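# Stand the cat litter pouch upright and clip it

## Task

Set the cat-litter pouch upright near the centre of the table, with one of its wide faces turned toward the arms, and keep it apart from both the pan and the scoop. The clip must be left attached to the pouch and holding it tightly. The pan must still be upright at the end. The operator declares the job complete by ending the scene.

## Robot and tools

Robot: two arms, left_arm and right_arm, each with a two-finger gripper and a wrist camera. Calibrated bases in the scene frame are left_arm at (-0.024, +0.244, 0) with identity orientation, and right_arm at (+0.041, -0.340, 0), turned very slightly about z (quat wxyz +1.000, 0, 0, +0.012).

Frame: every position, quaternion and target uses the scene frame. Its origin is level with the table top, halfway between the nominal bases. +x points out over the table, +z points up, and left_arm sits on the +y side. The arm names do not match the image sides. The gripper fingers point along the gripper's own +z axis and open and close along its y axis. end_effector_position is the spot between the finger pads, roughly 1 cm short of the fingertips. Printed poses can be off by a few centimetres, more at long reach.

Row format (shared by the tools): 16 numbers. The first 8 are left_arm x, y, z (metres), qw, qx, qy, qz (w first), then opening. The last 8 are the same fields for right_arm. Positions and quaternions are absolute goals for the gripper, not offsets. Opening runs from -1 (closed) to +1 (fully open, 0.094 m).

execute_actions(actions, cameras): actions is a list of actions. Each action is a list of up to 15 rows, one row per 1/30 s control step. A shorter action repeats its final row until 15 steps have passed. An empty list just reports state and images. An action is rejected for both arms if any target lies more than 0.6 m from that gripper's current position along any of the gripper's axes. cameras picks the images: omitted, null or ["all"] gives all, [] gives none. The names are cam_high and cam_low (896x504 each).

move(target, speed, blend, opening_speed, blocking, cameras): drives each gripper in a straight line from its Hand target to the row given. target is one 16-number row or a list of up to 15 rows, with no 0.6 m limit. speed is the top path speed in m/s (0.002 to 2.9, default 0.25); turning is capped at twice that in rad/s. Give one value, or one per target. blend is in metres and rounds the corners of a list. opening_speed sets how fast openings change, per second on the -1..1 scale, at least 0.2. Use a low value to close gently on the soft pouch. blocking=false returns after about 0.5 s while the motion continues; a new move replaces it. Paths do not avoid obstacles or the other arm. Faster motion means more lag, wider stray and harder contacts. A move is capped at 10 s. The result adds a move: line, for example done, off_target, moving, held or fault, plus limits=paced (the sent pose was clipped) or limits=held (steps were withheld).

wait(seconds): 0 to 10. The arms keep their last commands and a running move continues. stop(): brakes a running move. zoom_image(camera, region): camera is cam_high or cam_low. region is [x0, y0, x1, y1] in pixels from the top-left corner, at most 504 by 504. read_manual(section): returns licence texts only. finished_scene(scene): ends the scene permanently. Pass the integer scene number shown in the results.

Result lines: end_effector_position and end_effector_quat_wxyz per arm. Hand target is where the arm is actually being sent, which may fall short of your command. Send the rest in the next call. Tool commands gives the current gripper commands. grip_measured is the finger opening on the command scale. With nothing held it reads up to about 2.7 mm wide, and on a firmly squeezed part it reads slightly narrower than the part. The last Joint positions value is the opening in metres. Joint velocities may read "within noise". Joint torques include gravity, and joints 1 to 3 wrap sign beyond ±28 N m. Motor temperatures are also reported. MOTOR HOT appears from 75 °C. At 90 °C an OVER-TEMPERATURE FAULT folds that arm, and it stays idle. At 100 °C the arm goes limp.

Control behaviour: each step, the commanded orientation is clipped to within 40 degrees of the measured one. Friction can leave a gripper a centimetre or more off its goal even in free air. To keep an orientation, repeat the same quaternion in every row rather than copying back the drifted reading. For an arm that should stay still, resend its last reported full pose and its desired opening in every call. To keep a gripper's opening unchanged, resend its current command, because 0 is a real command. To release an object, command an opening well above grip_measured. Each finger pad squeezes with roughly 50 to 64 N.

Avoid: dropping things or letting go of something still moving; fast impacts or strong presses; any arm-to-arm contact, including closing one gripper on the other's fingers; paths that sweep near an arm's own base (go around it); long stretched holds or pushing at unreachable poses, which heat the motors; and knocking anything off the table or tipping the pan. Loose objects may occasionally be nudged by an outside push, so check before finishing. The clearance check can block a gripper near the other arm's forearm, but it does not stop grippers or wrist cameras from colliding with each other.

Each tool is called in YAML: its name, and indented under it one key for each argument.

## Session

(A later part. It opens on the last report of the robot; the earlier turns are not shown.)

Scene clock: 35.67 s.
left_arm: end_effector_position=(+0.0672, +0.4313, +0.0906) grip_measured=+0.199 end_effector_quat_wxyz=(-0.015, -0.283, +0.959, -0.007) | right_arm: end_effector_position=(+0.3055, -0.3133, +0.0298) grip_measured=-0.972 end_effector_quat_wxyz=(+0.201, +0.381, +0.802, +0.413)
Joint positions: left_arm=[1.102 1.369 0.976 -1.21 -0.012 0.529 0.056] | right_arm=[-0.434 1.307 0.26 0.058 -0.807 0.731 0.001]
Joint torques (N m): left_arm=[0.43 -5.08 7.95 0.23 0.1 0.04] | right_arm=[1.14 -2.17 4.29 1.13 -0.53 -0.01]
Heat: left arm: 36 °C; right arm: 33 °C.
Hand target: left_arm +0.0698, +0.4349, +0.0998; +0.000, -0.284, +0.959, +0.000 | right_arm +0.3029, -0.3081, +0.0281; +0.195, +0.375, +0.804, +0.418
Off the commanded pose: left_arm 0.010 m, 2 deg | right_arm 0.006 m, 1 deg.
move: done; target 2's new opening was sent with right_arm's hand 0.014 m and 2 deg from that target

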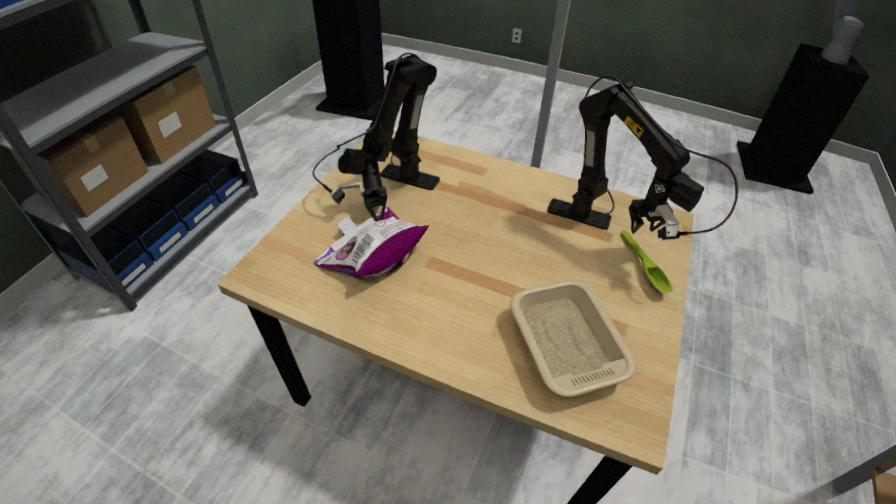

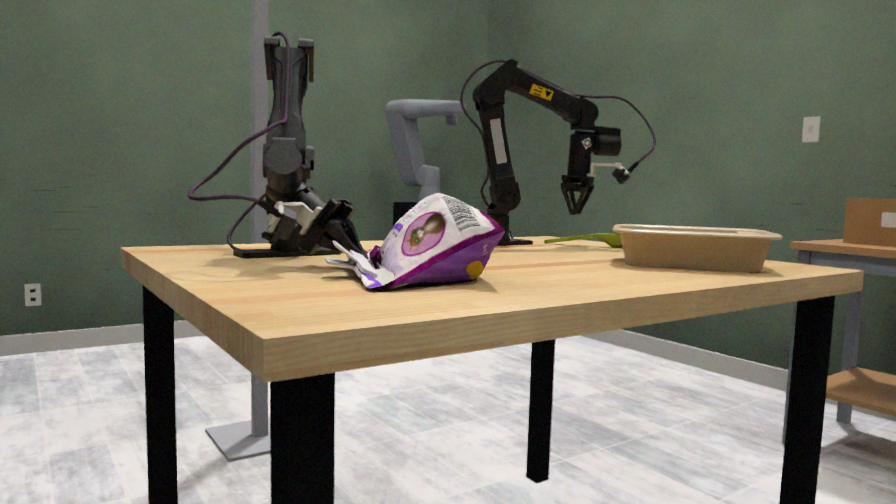

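move:
  target:
    - [0.07, 0.435, 0.1, 0, -0.284, 0.959, 0, 0.2, 0.303, -0.308, 0.085, 0.1952, 0.3748, 0.8039, 0.4185, -1]
    - [0.07, 0.435, 0.1, 0, -0.284, 0.959, 0, 0.2, 0.30, -0.20, 0.10, 0.2390, 0.4600, 0.7560, 0.4000, -1]
  speed: 0.07

zoom_image:
  camera: "cam_high"
  region: [310, 170, 470, 300]

zoom_image:
  camera: "cam_low"
  region: [280, 150, 580, 310]

Scene clock: 39.13 s.
left_arm: end_effector_position=(+0.0672, +0.4312, +0.0906) grip_measured=+0.199 end_effector_quat_wxyz=(-0.015, -0.283, +0.959, -0.008) | right_arm: end_effector_position=(+0.2939, -0.2165, +0.0850) grip_measured=-0.978 end_effector_quat_wxyz=(+0.240, +0.483, +0.760, +0.362)
Joint positions: left_arm=[1.102 1.369 0.976 -1.21 -0.012 0.529 0.056] | right_arm=[0.454 0.859 0.301 -0.115 0.045 1.587 0.001]
Joint torques (N m): left_arm=[0.4 -5.16 8.08 0.27 0.13 0.01] | right_arm=[1.59 -0.88 7.56 2.09 -0.45 0.01]
Heat: left arm: 36 °C; right arm: 33 °C.
Hand target: left_arm +0.0698, +0.4349, +0.0998; +0.000, -0.284, +0.959, +0.000 | right_arm +0.2982, -0.2012, +0.1009; +0.239, +0.460, +0.756, +0.399
Off the commanded pose: left_arm 0.010 m, 2 deg | right_arm 0.023 m, 5 deg.
move: off_target (right_arm)

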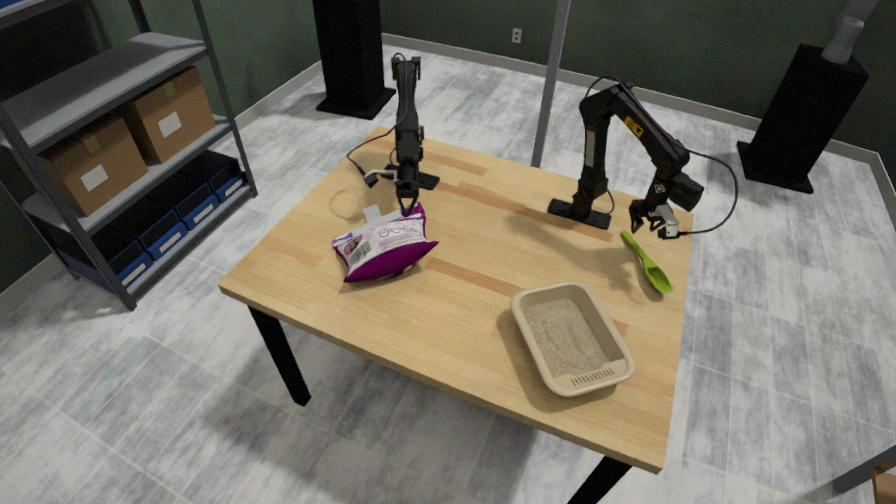

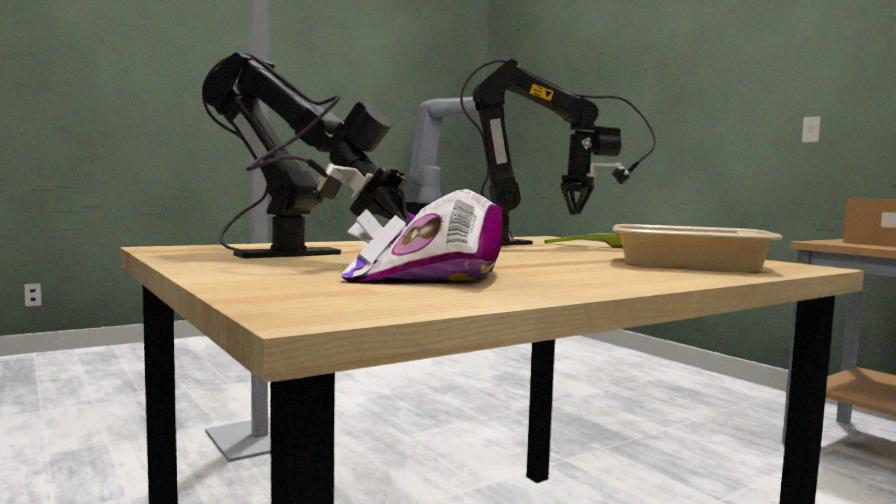

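Scaled by 3.150.

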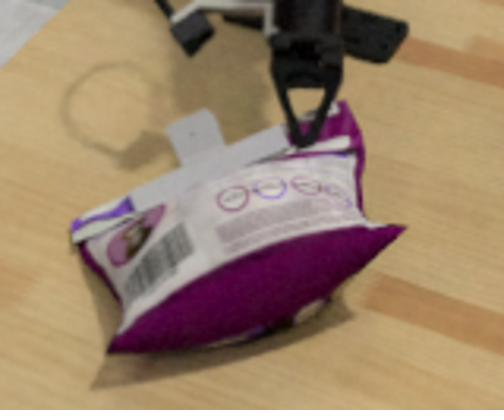

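Scaled by 1.680.

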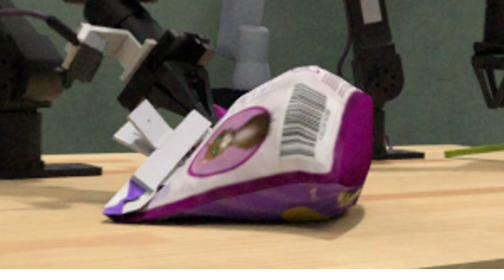

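move:
  target: [0.12, 0.25, 0.25, 0.2810, -0.54, 0.7037, -0.3663, 0.28, 0.318, -0.06, 0.105, 0.2309, 0.4435, 0.7682, 0.3999, -1]
  speed: 0.08

zoom_image:
  camera: "cam_high"
  region: [330, 170, 490, 300]

zoom_image:
  camera: "cam_low"
  region: [300, 150, 600, 310]

Scene clock: 47.67 s.
left_arm: end_effector_position=(+0.1217, +0.2538, +0.2420) grip_measured=+0.279 end_effector_quat_wxyz=(+0.278, -0.582, +0.705, -0.295) | right_arm: end_effector_position=(+0.3116, -0.1135, +0.0769) grip_measured=-0.978 end_effector_quat_wxyz=(+0.271, +0.472, +0.777, +0.315)
Joint positions: left_arm=[1.027 0.609 1.037 -1.577 0.744 -0.52 0.06] | right_arm=[0.885 1.383 0.585 -0.009 0.438 1.823 0.001]
Joint torques (N m): left_arm=[-0.34 1.81 7.5 1.03 0.52 0.03] | right_arm=[3.14 -4.19 10.63 2.28 -0.91 -0.12]
Motor temperatures (°C): left_arm=[29 33 37 30 28 30 28] | right_arm=[27 33 36 35 27 27 29]
Heat: left arm: 37 °C; right arm: 36 °C.
Hand target: left_arm +0.1215, +0.2494, +0.2496; +0.289, -0.573, +0.707, -0.298 | right_arm +0.3122, -0.0662, +0.1101; +0.233, +0.442, +0.769, +0.398
Off the commanded pose: left_arm 0.009 m, 10 deg | right_arm 0.061 m, 11 deg.
joint sent to its limit (left arm) — joint 4 (wrist pitch), lower limit. The joint targets are off in orientation, not in position.
move: off_target (left_arm, right_arm)

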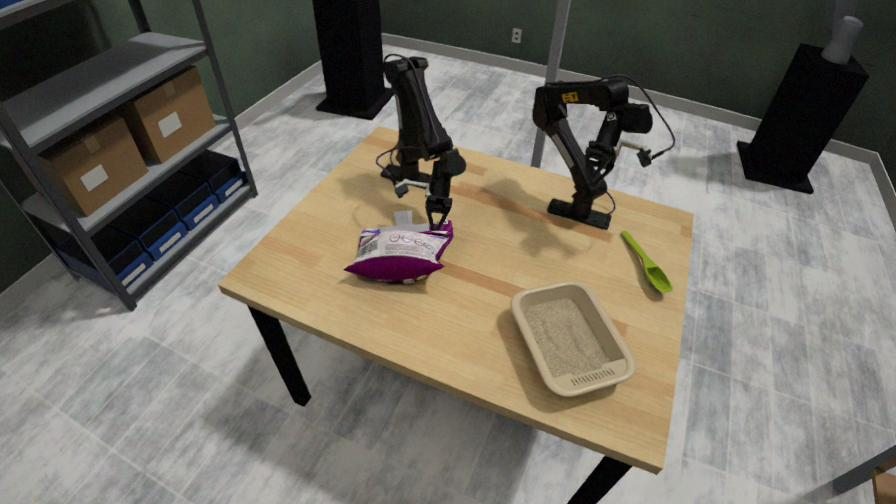

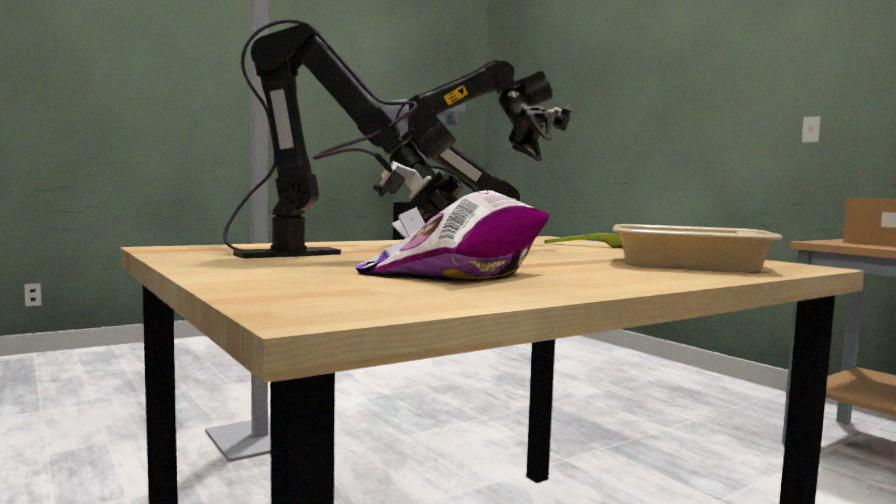

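Scaled by 3.150.

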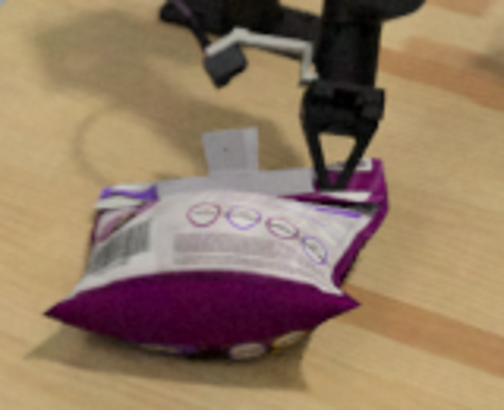

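Scaled by 1.680.

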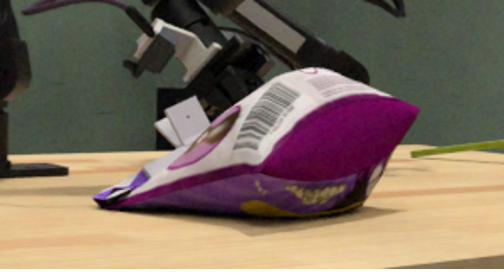

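move:
  target:
    - [0.14, 0.15, 0.2, 0.2810, -0.54, 0.7037, -0.3663, 0.28, 0.314, -0.110, 0.035, 0.2309, 0.4435, 0.7682, 0.3999, -1]
    - [0.14, 0.15, 0.2, 0.2810, -0.54, 0.7037, -0.3663, 0.28, 0.314, -0.110, 0.035, 0.2309, 0.4435, 0.7682, 0.3999, 0.1]
  speed: 0.07
  opening_speed: 0.8

zoom_image:
  camera: "cam_high"
  region: [330, 170, 490, 300]

zoom_image:
  camera: "cam_low"
  region: [300, 150, 600, 310]

Scene clock: 52.63 s.
left_arm: end_effector_position=(+0.1406, +0.1460, +0.1951) grip_measured=+0.279 end_effector_quat_wxyz=(+0.261, -0.527, +0.716, -0.375) | right_arm: end_effector_position=(+0.3128, -0.1012, +0.0428) grip_measured=+0.098 end_effector_quat_wxyz=(+0.224, +0.438, +0.765, +0.415)
Joint positions: left_arm=[-1.097 0.456 0.683 -1.009 -0.6 -2.11 0.06] | right_arm=[0.803 1.517 0.36 0.55 0.225 1.749 0.052]
Joint torques (N m): left_arm=[0.05 2.93 8.49 1.41 -0.46 0.01] | right_arm=[-1.37 -3.64 4.18 1.59 0.22 -0.13]
Heat: left arm: 37 °C; right arm: 35 °C.
Hand target: left_arm +0.1408, +0.1503, +0.1999; +0.268, -0.528, +0.715, -0.371 | right_arm +0.3137, -0.1100, +0.0352; +0.231, +0.443, +0.768, +0.400
Off the commanded pose: left_arm 0.006 m, 3 deg | right_arm 0.012 m, 2 deg.
joint sent to its limit (left arm) — joint 6 (wrist roll), lower limit. The joint targets still meet the commanded pose.
move: off_target (left_arm, right_arm); target 2's new opening was sent with right_arm's hand 0.012 m and 3 deg from that target

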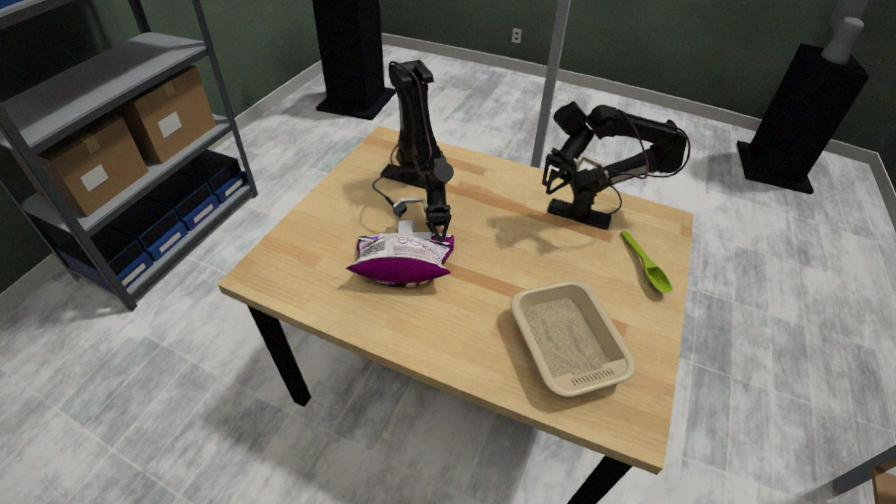

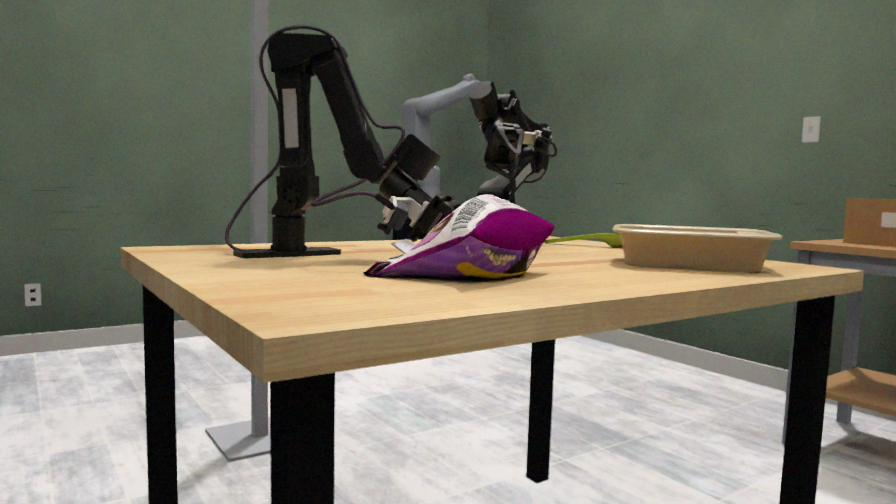

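Scaled by 3.150.

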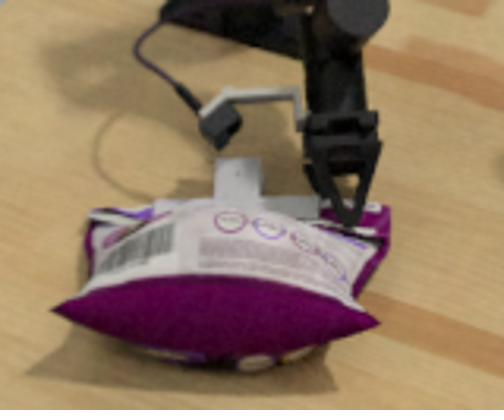

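Scaled by 1.680.

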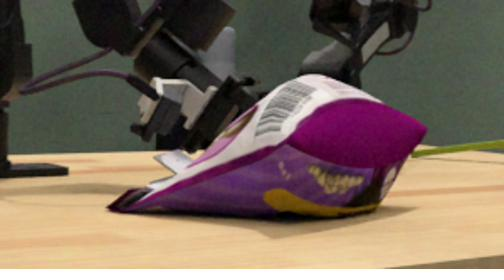

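move:
  target:
    - [0.14, 0.15, 0.2, 0.2810, -0.54, 0.7037, -0.3663, 0.28, 0.24, -0.150, 0.05, 0.2309, 0.4435, 0.7682, 0.3999, 0.28]
    - [0.14, 0.15, 0.2, 0.2810, -0.54, 0.7037, -0.3663, 0.28, 0.22, -0.2, 0.13, 0.2309, 0.4435, 0.7682, 0.3999, 0.28]
    - [0.19, 0.0, 0.13, 0.2132, -0.4096, 0.7867, -0.4095, 0.28, 0.265, -0.355, 0.10, 0.2648, 0.5088, 0.7266, 0.3782, 0.28]
    - [0.205, -0.038, 0.037, 0.2132, -0.4096, 0.7867, -0.4095, 0.28, 0.275, -0.355, 0.036, 0.2648, 0.5088, 0.7266, 0.3782, 0.28]
  speed: [0.12, 0.2, 0.2, 0.1]
  blend: [0, 0.02, 0.02, 0]

zoom_image:
  camera: "cam_high"
  region: [330, 170, 490, 300]

zoom_image:
  camera: "cam_low"
  region: [300, 150, 600, 310]

Scene clock: 57.20 s.
left_arm: end_effector_position=(+0.2077, -0.0414, +0.0436) grip_measured=+0.279 end_effector_quat_wxyz=(+0.209, -0.413, +0.781, -0.419) | right_arm: end_effector_position=(+0.2773, -0.3584, +0.0411) grip_measured=+0.278 end_effector_quat_wxyz=(+0.268, +0.511, +0.723, +0.379)
Joint positions: left_arm=[-1.065 1.55 0.416 0.489 -0.364 -1.856 0.06] | right_arm=[-0.636 0.915 0.126 -0.085 -0.734 0.896 0.06]
Joint torques (N m): left_arm=[-0.51 -3.85 4.6 1.81 -0.26 0.08] | right_arm=[0.69 -0.39 4.82 1.34 -0.36 -0.05]
Heat: left arm: 37 °C; right arm: 35 °C.
Hand target: left_arm +0.2051, -0.0380, +0.0372; +0.213, -0.410, +0.787, -0.410 | right_arm +0.2748, -0.3551, +0.0362; +0.265, +0.509, +0.727, +0.378
Off the commanded pose: left_arm 0.008 m, 1 deg | right_arm 0.006 m, 1 deg.
move: done

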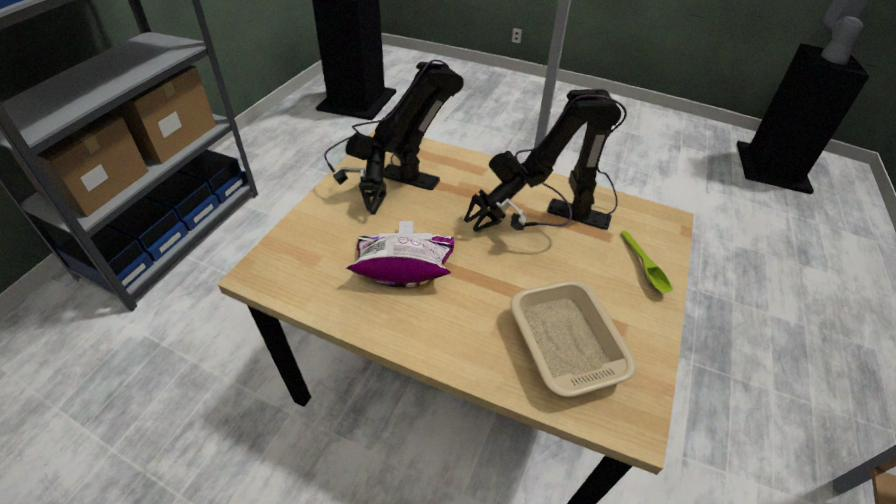

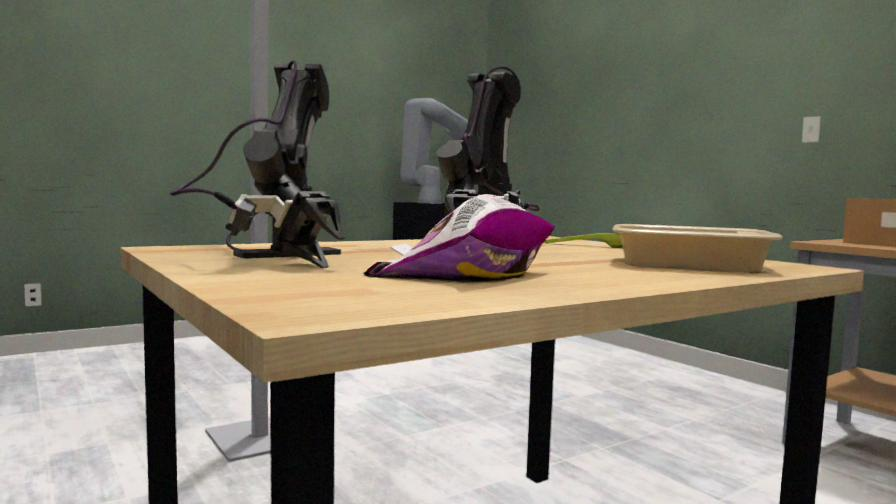

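Scaled by 3.150.

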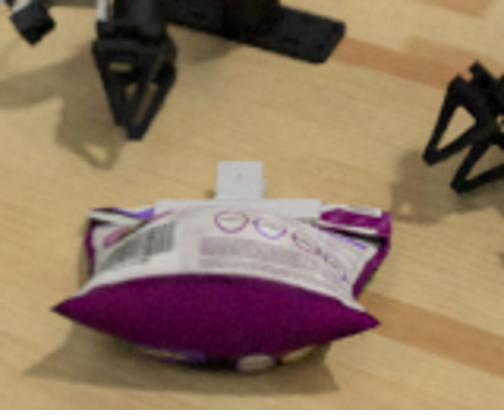

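Scaled by 1.680.

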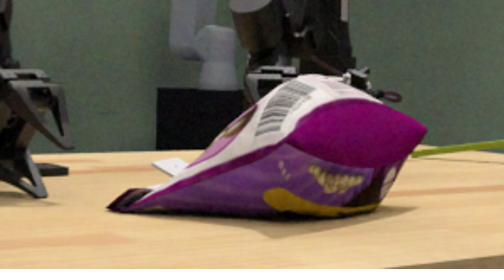

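move:
  target: [0.262, -0.078, 0.031, 0.2132, -0.4096, 0.7867, -0.4095, 0.28, 0.328, -0.348, 0.031, 0.2648, 0.5088, 0.7266, 0.3782, 0.28]
  speed: 0.06

zoom_image:
  camera: "cam_high"
  region: [340, 190, 480, 280]

zoom_image:
  camera: "cam_low"
  region: [300, 150, 600, 310]

Scene clock: 59.27 s.
left_arm: end_effector_position=(+0.2581, -0.0764, +0.0330) grip_measured=+0.279 end_effector_quat_wxyz=(+0.210, -0.412, +0.784, -0.414) | right_arm: end_effector_position=(+0.3302, -0.3456, +0.0404) grip_measured=+0.278 end_effector_quat_wxyz=(+0.276, +0.495, +0.723, +0.396)
Joint positions: left_arm=[-0.971 1.786 0.629 0.521 -0.289 -1.792 0.06] | right_arm=[-0.41 1.258 0.175 0.371 -0.613 1.102 0.06]
Joint torques (N m): left_arm=[0.7 -5.3 6.83 1.77 -0.1 0.13] | right_arm=[0.59 -1.2 5.65 1.11 0.06 -0.12]
Heat: left arm: 37 °C; right arm: 35 °C.
Hand target: left_arm +0.2619, -0.0780, +0.0311; +0.213, -0.410, +0.787, -0.410 | right_arm +0.3273, -0.3480, +0.0313; +0.265, +0.509, +0.727, +0.378
Off the commanded pose: left_arm 0.005 m, 1 deg | right_arm 0.010 m, 3 deg.
move: off_target (right_arm)

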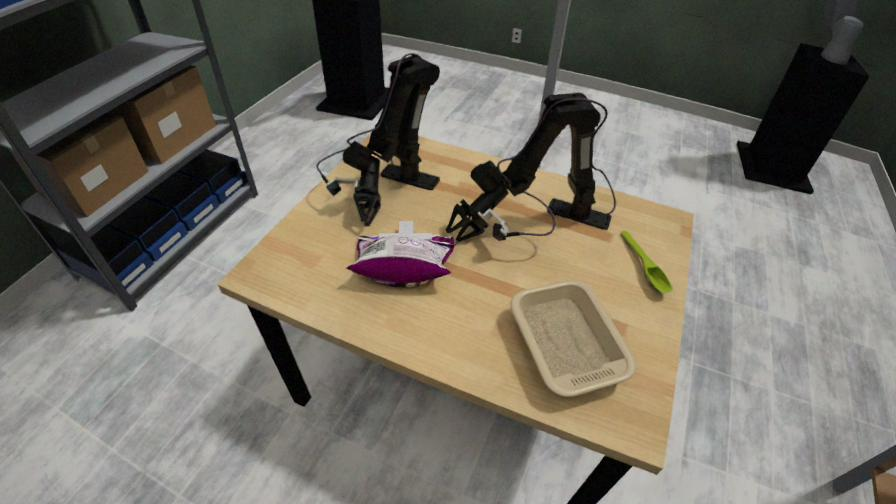

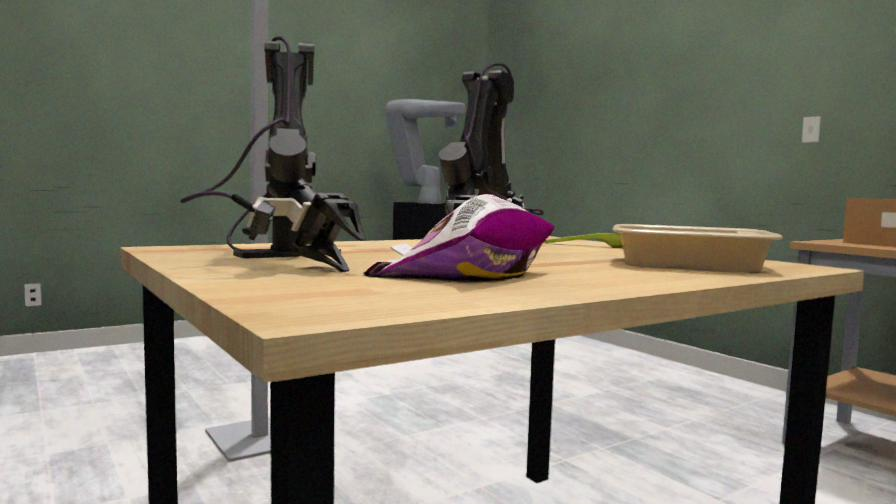

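Scaled by 3.600.

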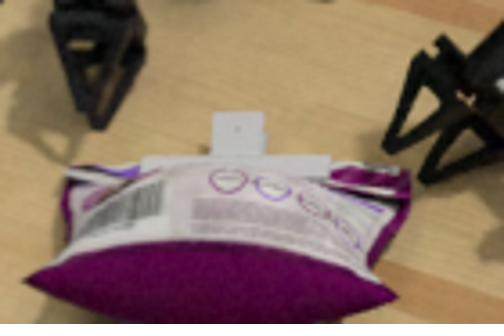

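Scaled by 1.680.

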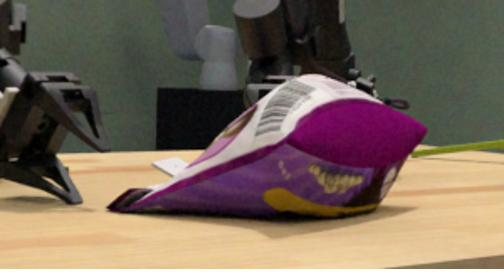

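move:
  target: [0.293, -0.100, 0.033, 0.2132, -0.4096, 0.7867, -0.4095, 0.28, 0.362, -0.336, 0.027, 0.2648, 0.5088, 0.7266, 0.3782, 0.28]
  speed: 0.05

zoom_image:
  camera: "cam_high"
  region: [340, 190, 480, 280]

zoom_image:
  camera: "cam_low"
  region: [300, 150, 600, 310]

Scene clock: 60.93 s.
left_arm: end_effector_position=(+0.2891, -0.0993, +0.0366) grip_measured=+0.279 end_effector_quat_wxyz=(+0.211, -0.412, +0.782, -0.418) | right_arm: end_effector_position=(+0.3657, -0.3343, +0.0406) grip_measured=+0.278 end_effector_quat_wxyz=(+0.281, +0.493, +0.721, +0.399)
Joint positions: left_arm=[-0.931 1.884 0.778 0.488 -0.256 -1.767 0.06] | right_arm=[-0.285 1.434 0.253 0.535 -0.517 1.2 0.06]
Joint torques (N m): left_arm=[0.23 -6.53 7.53 1.62 -0.09 0.16] | right_arm=[0.66 -2.06 5.41 1.13 0.18 -0.11]
Heat: left arm: 37 °C; right arm: 35 °C.
Hand target: left_arm +0.2929, -0.0999, +0.0331; +0.213, -0.410, +0.787, -0.410 | right_arm +0.3611, -0.3359, +0.0276; +0.265, +0.508, +0.727, +0.379
Off the commanded pose: left_arm 0.005 m, 1 deg | right_arm 0.014 m, 4 deg.
move: off_target (right_arm)

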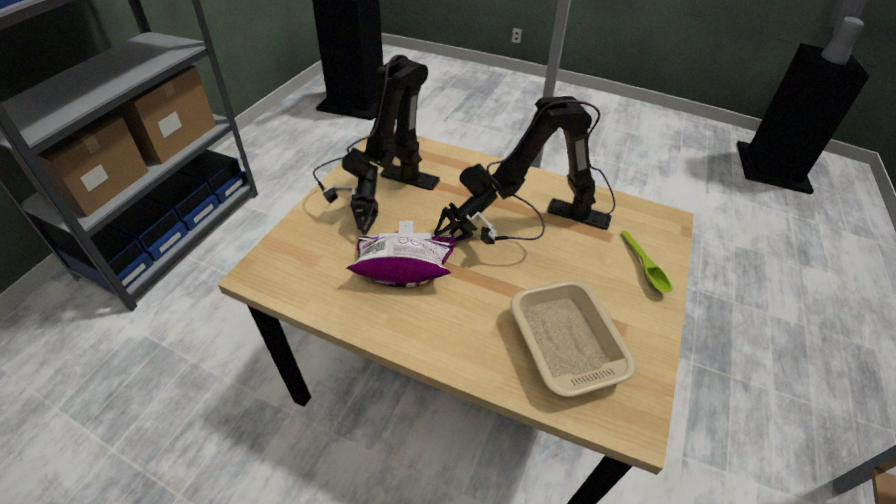

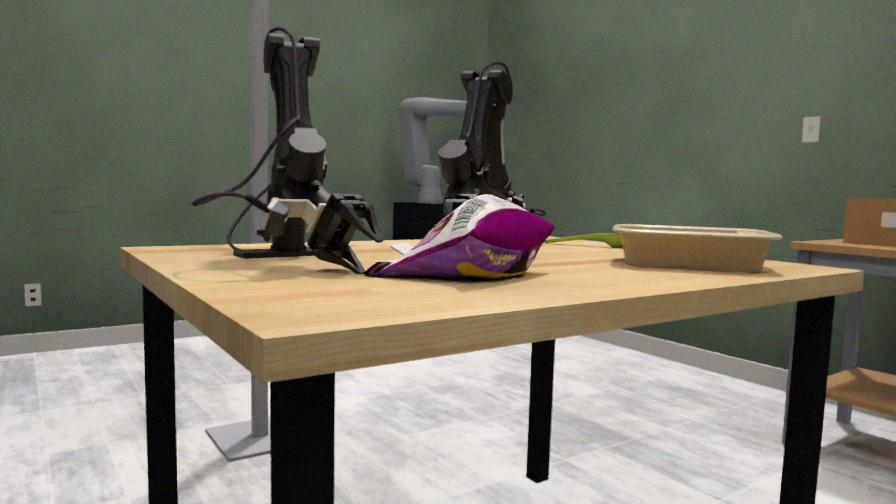

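Scaled by 3.600.

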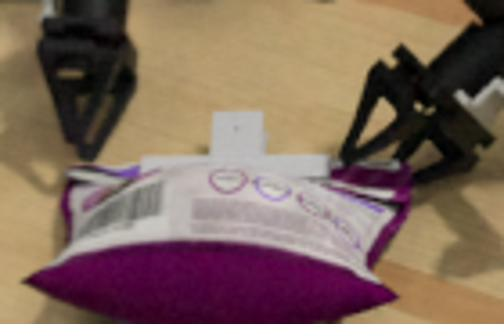

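Scaled by 1.680.

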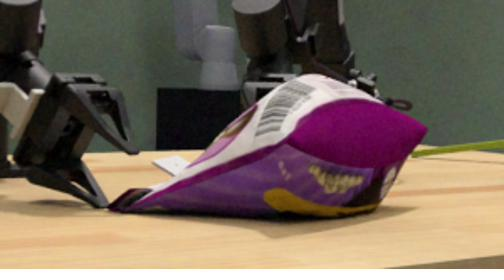

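move:
  target: [0.321, -0.112, 0.031, 0.2132, -0.4096, 0.7867, -0.4095, 0.28, 0.385, -0.318, 0.026, 0.2648, 0.5088, 0.7266, 0.3782, 0.28]
  speed: 0.04

zoom_image:
  camera: "cam_high"
  region: [340, 190, 480, 280]

zoom_image:
  camera: "cam_low"
  region: [300, 150, 600, 310]

Scene clock: 62.60 s.
left_arm: end_effector_position=(+0.3153, -0.1113, +0.0345) grip_measured=+0.279 end_effector_quat_wxyz=(+0.210, -0.411, +0.783, -0.416) | right_arm: end_effector_position=(+0.3887, -0.3200, +0.0408) grip_measured=+0.278 end_effector_quat_wxyz=(+0.286, +0.497, +0.717, +0.396)
Joint positions: left_arm=[-0.89 1.963 0.89 0.455 -0.221 -1.742 0.06] | right_arm=[-0.179 1.521 0.31 0.603 -0.417 1.277 0.06]
Joint torques (N m): left_arm=[0.59 -6.8 7.75 1.68 -0.1 0.13] | right_arm=[1.06 -2.58 5.7 1.14 0.02 -0.05]
Heat: left arm: 37 °C; right arm: 35 °C.
Hand target: left_arm +0.3208, -0.1118, +0.0310; +0.213, -0.410, +0.787, -0.410 | right_arm +0.3840, -0.3181, +0.0265; +0.265, +0.508, +0.727, +0.378
Off the commanded pose: left_arm 0.007 m, 1 deg | right_arm 0.015 m, 4 deg.
move: off_target (right_arm)

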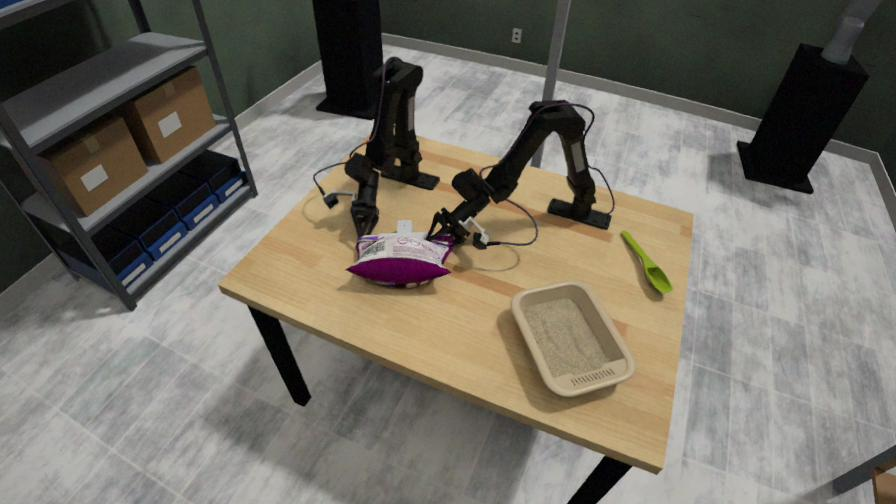

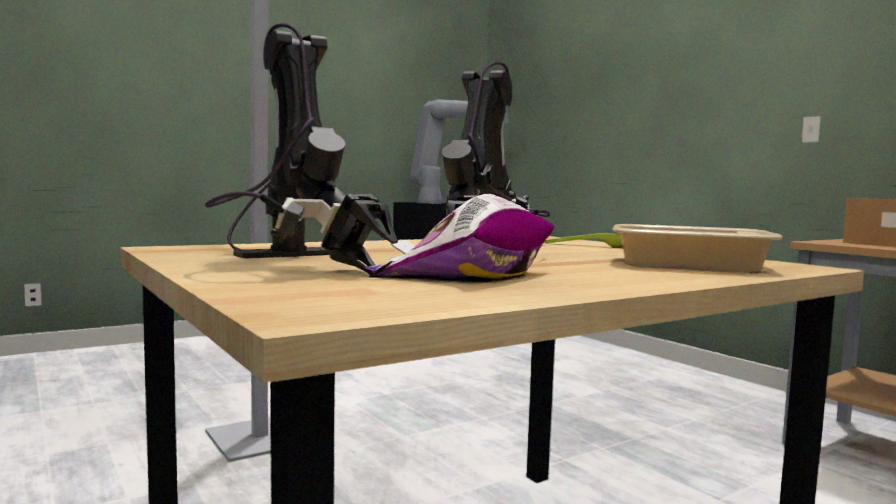

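Scaled by 3.600.

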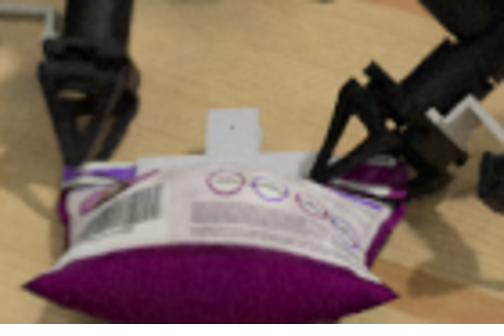

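Scaled by 1.680.

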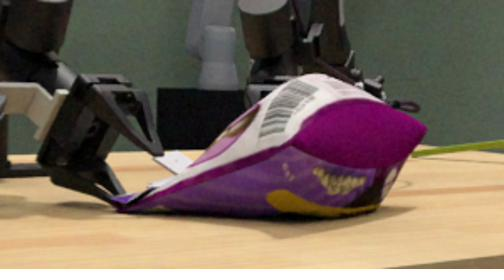

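move:
  target:
    - [0.321, -0.112, 0.031, 0.2132, -0.4096, 0.7867, -0.4095, 0.28, 0.355, -0.325, 0.034, 0.2648, 0.5088, 0.7266, 0.3782, 0.28]
    - [0.321, -0.112, 0.031, 0.2132, -0.4096, 0.7867, -0.4095, 0.28, 0.355, -0.322, 0.020, 0.2648, 0.5088, 0.7266, 0.3782, 0.28]
  speed: 0.06

zoom_image:
  camera: "cam_high"
  region: [340, 190, 480, 280]

zoom_image:
  camera: "cam_low"
  region: [300, 200, 450, 290]

Scene clock: 64.23 s.
left_arm: end_effector_position=(+0.3153, -0.1112, +0.0344) grip_measured=+0.279 end_effector_quat_wxyz=(+0.210, -0.411, +0.784, -0.416) | right_arm: end_effector_position=(+0.3689, -0.3240, +0.0411) grip_measured=+0.278 end_effector_quat_wxyz=(+0.292, +0.495, +0.715, +0.397)
Joint positions: left_arm=[-0.89 1.963 0.89 0.455 -0.221 -1.741 0.06] | right_arm=[-0.212 1.441 0.232 0.605 -0.44 1.257 0.06]
Joint torques (N m): left_arm=[0.7 -7.01 7.76 1.7 -0.1 0.14] | right_arm=[-0.02 -2.47 2.81 1.2 -0.12 -0.22]
Heat: left arm: 38 °C; right arm: 35 °C.
Hand target: left_arm +0.3208, -0.1118, +0.0310; +0.213, -0.410, +0.787, -0.410 | right_arm +0.3543, -0.3219, +0.0208; +0.265, +0.509, +0.727, +0.378
Off the commanded pose: left_arm 0.007 m, 1 deg | right_arm 0.025 m, 4 deg.
move: off_target (right_arm)

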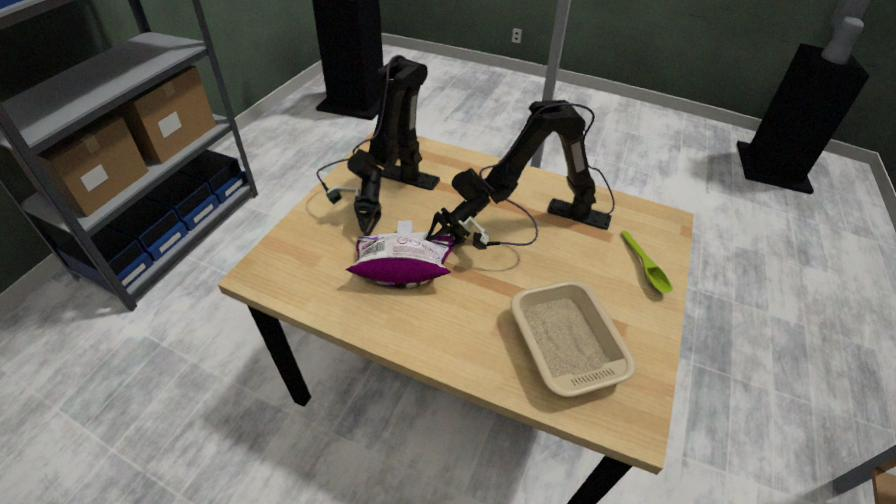

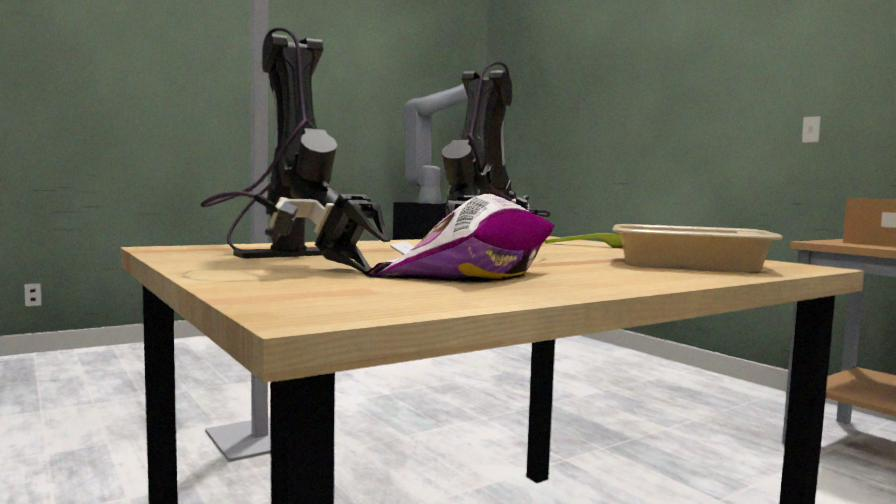

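Scaled by 3.600.

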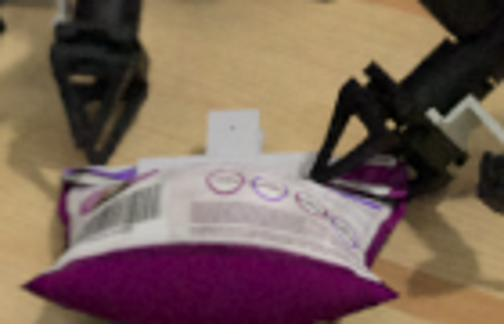

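Scaled by 3.360.

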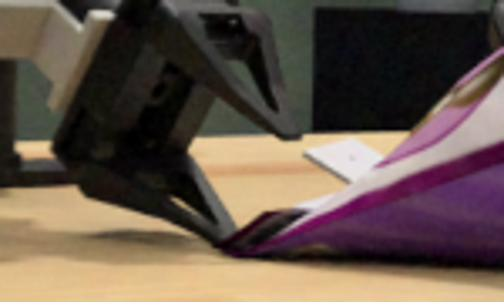

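move:
  target:
    - [0.321, -0.112, 0.031, 0.2132, -0.4096, 0.7867, -0.4095, 0.28, 0.372, -0.315, 0.034, 0.2648, 0.5088, 0.7266, 0.3782, 0.28]
    - [0.321, -0.112, 0.031, 0.2132, -0.4096, 0.7867, -0.4095, 0.28, 0.395, -0.308, 0.030, 0.2648, 0.5088, 0.7266, 0.3782, 0.28]
  speed: 0.04

zoom_image:
  camera: "cam_high"
  region: [340, 205, 410, 255]

zoom_image:
  camera: "cam_low"
  region: [300, 200, 450, 290]

Scene clock: 66.20 s.
left_arm: end_effector_position=(+0.3146, -0.1121, +0.0343) grip_measured=+0.279 end_effector_quat_wxyz=(+0.207, -0.409, +0.784, -0.417) | right_arm: end_effector_position=(+0.3960, -0.3094, +0.0410) grip_measured=+0.278 end_effector_quat_wxyz=(+0.278, +0.501, +0.719, +0.394)
Joint positions: left_arm=[-0.89 1.963 0.89 0.455 -0.215 -1.741 0.06] | right_arm=[-0.126 1.537 0.344 0.58 -0.376 1.311 0.06]
Joint torques (N m): left_arm=[0.59 -6.95 7.73 1.72 -0.21 0.18] | right_arm=[1.06 -2.77 6.06 1.27 0.03 -0.07]
Heat: left arm: 38 °C; right arm: 35 °C.
Hand target: left_arm +0.3208, -0.1118, +0.0310; +0.213, -0.410, +0.787, -0.410 | right_arm +0.3944, -0.3081, +0.0304; +0.265, +0.508, +0.727, +0.378
Off the commanded pose: left_arm 0.007 m, 1 deg | right_arm 0.011 m, 3 deg.
move: off_target (right_arm)

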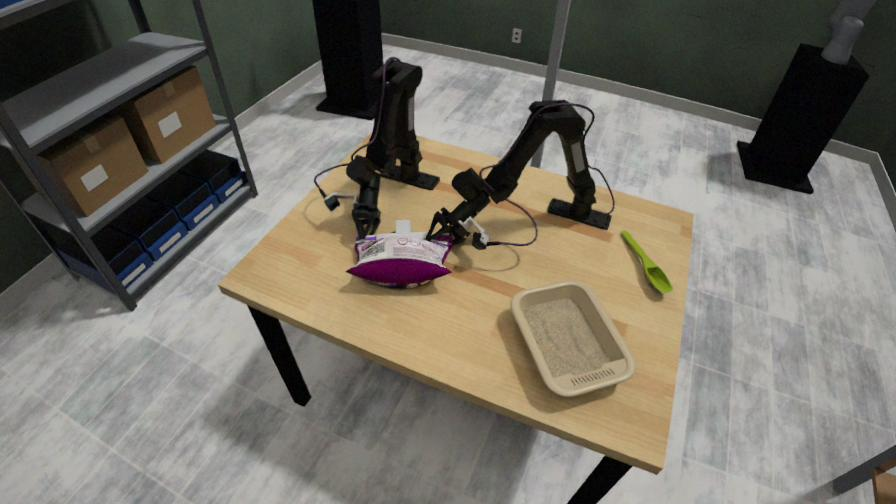

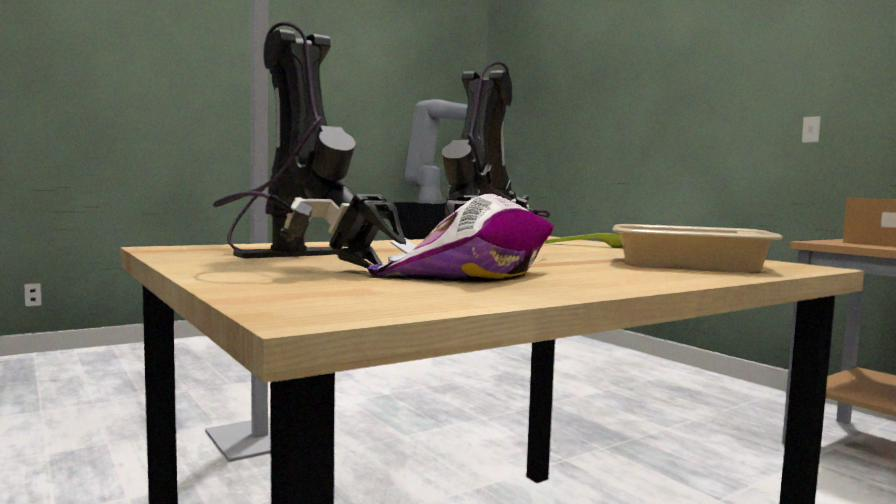

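Scaled by 7.200.

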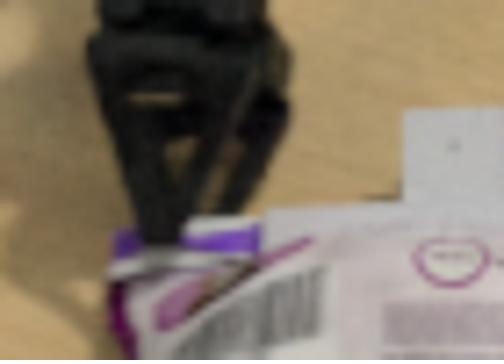

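Scaled by 3.360.

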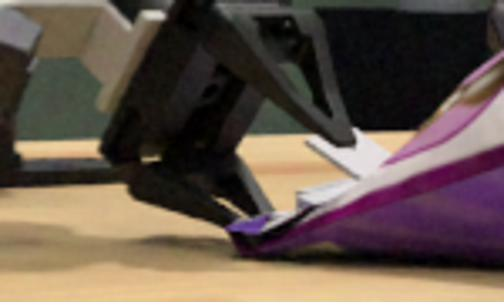

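move:
  target: [0.321, -0.112, 0.031, 0.2132, -0.4096, 0.7867, -0.4095, -1, 0.398, -0.304, 0.030, 0.2648, 0.5088, 0.7266, 0.3782, -1]
  speed: 0.04
  opening_speed: 0.5

zoom_image:
  camera: "cam_high"
  region: [340, 190, 480, 290]

zoom_image:
  camera: "cam_low"
  region: [300, 190, 480, 290]

Scene clock: 69.33 s.
left_arm: end_effector_position=(+0.3101, -0.1114, +0.0287) grip_measured=-0.982 end_effector_quat_wxyz=(+0.199, -0.404, +0.794, -0.407) | right_arm: end_effector_position=(+0.3912, -0.3108, +0.0245) grip_measured=-0.982 end_effector_quat_wxyz=(+0.264, +0.522, +0.723, +0.368)
Joint positions: left_arm=[-0.89 1.963 0.89 0.428 -0.198 -1.733 0.001] | right_arm=[-0.108 1.565 0.348 0.545 -0.326 1.325 0.001]
Joint torques (N m): left_arm=[0.47 -7.02 8.12 1.96 -0.36 0.07] | right_arm=[1.22 -4.11 6.23 1.55 -0.36 -0.1]
Heat: left arm: 38 °C; right arm: 35 °C.
Hand target: left_arm +0.3206, -0.1117, +0.0311; +0.213, -0.410, +0.787, -0.409 | right_arm +0.3976, -0.3040, +0.0301; +0.265, +0.509, +0.727, +0.378
Off the commanded pose: left_arm 0.011 m, 2 deg | right_arm 0.011 m, 2 deg.
move: off_target (left_arm, right_arm)

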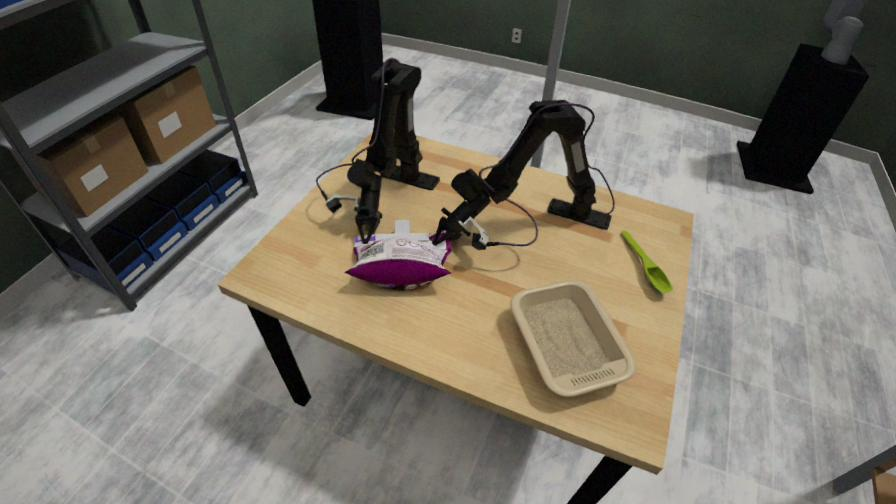

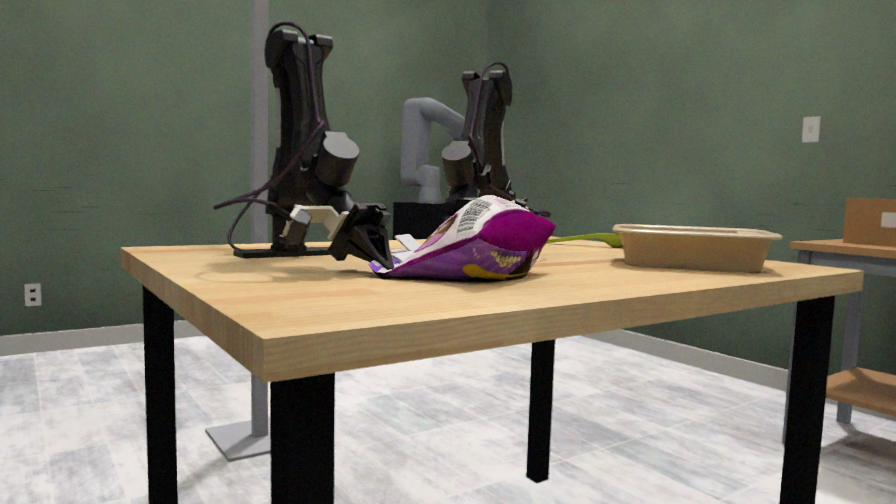

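Scaled by 3.600.

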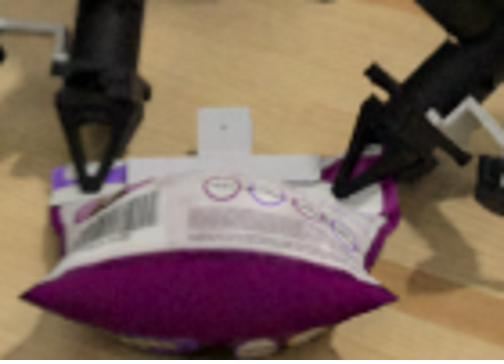

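Scaled by 2.800.

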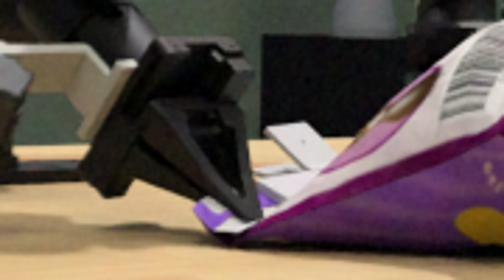

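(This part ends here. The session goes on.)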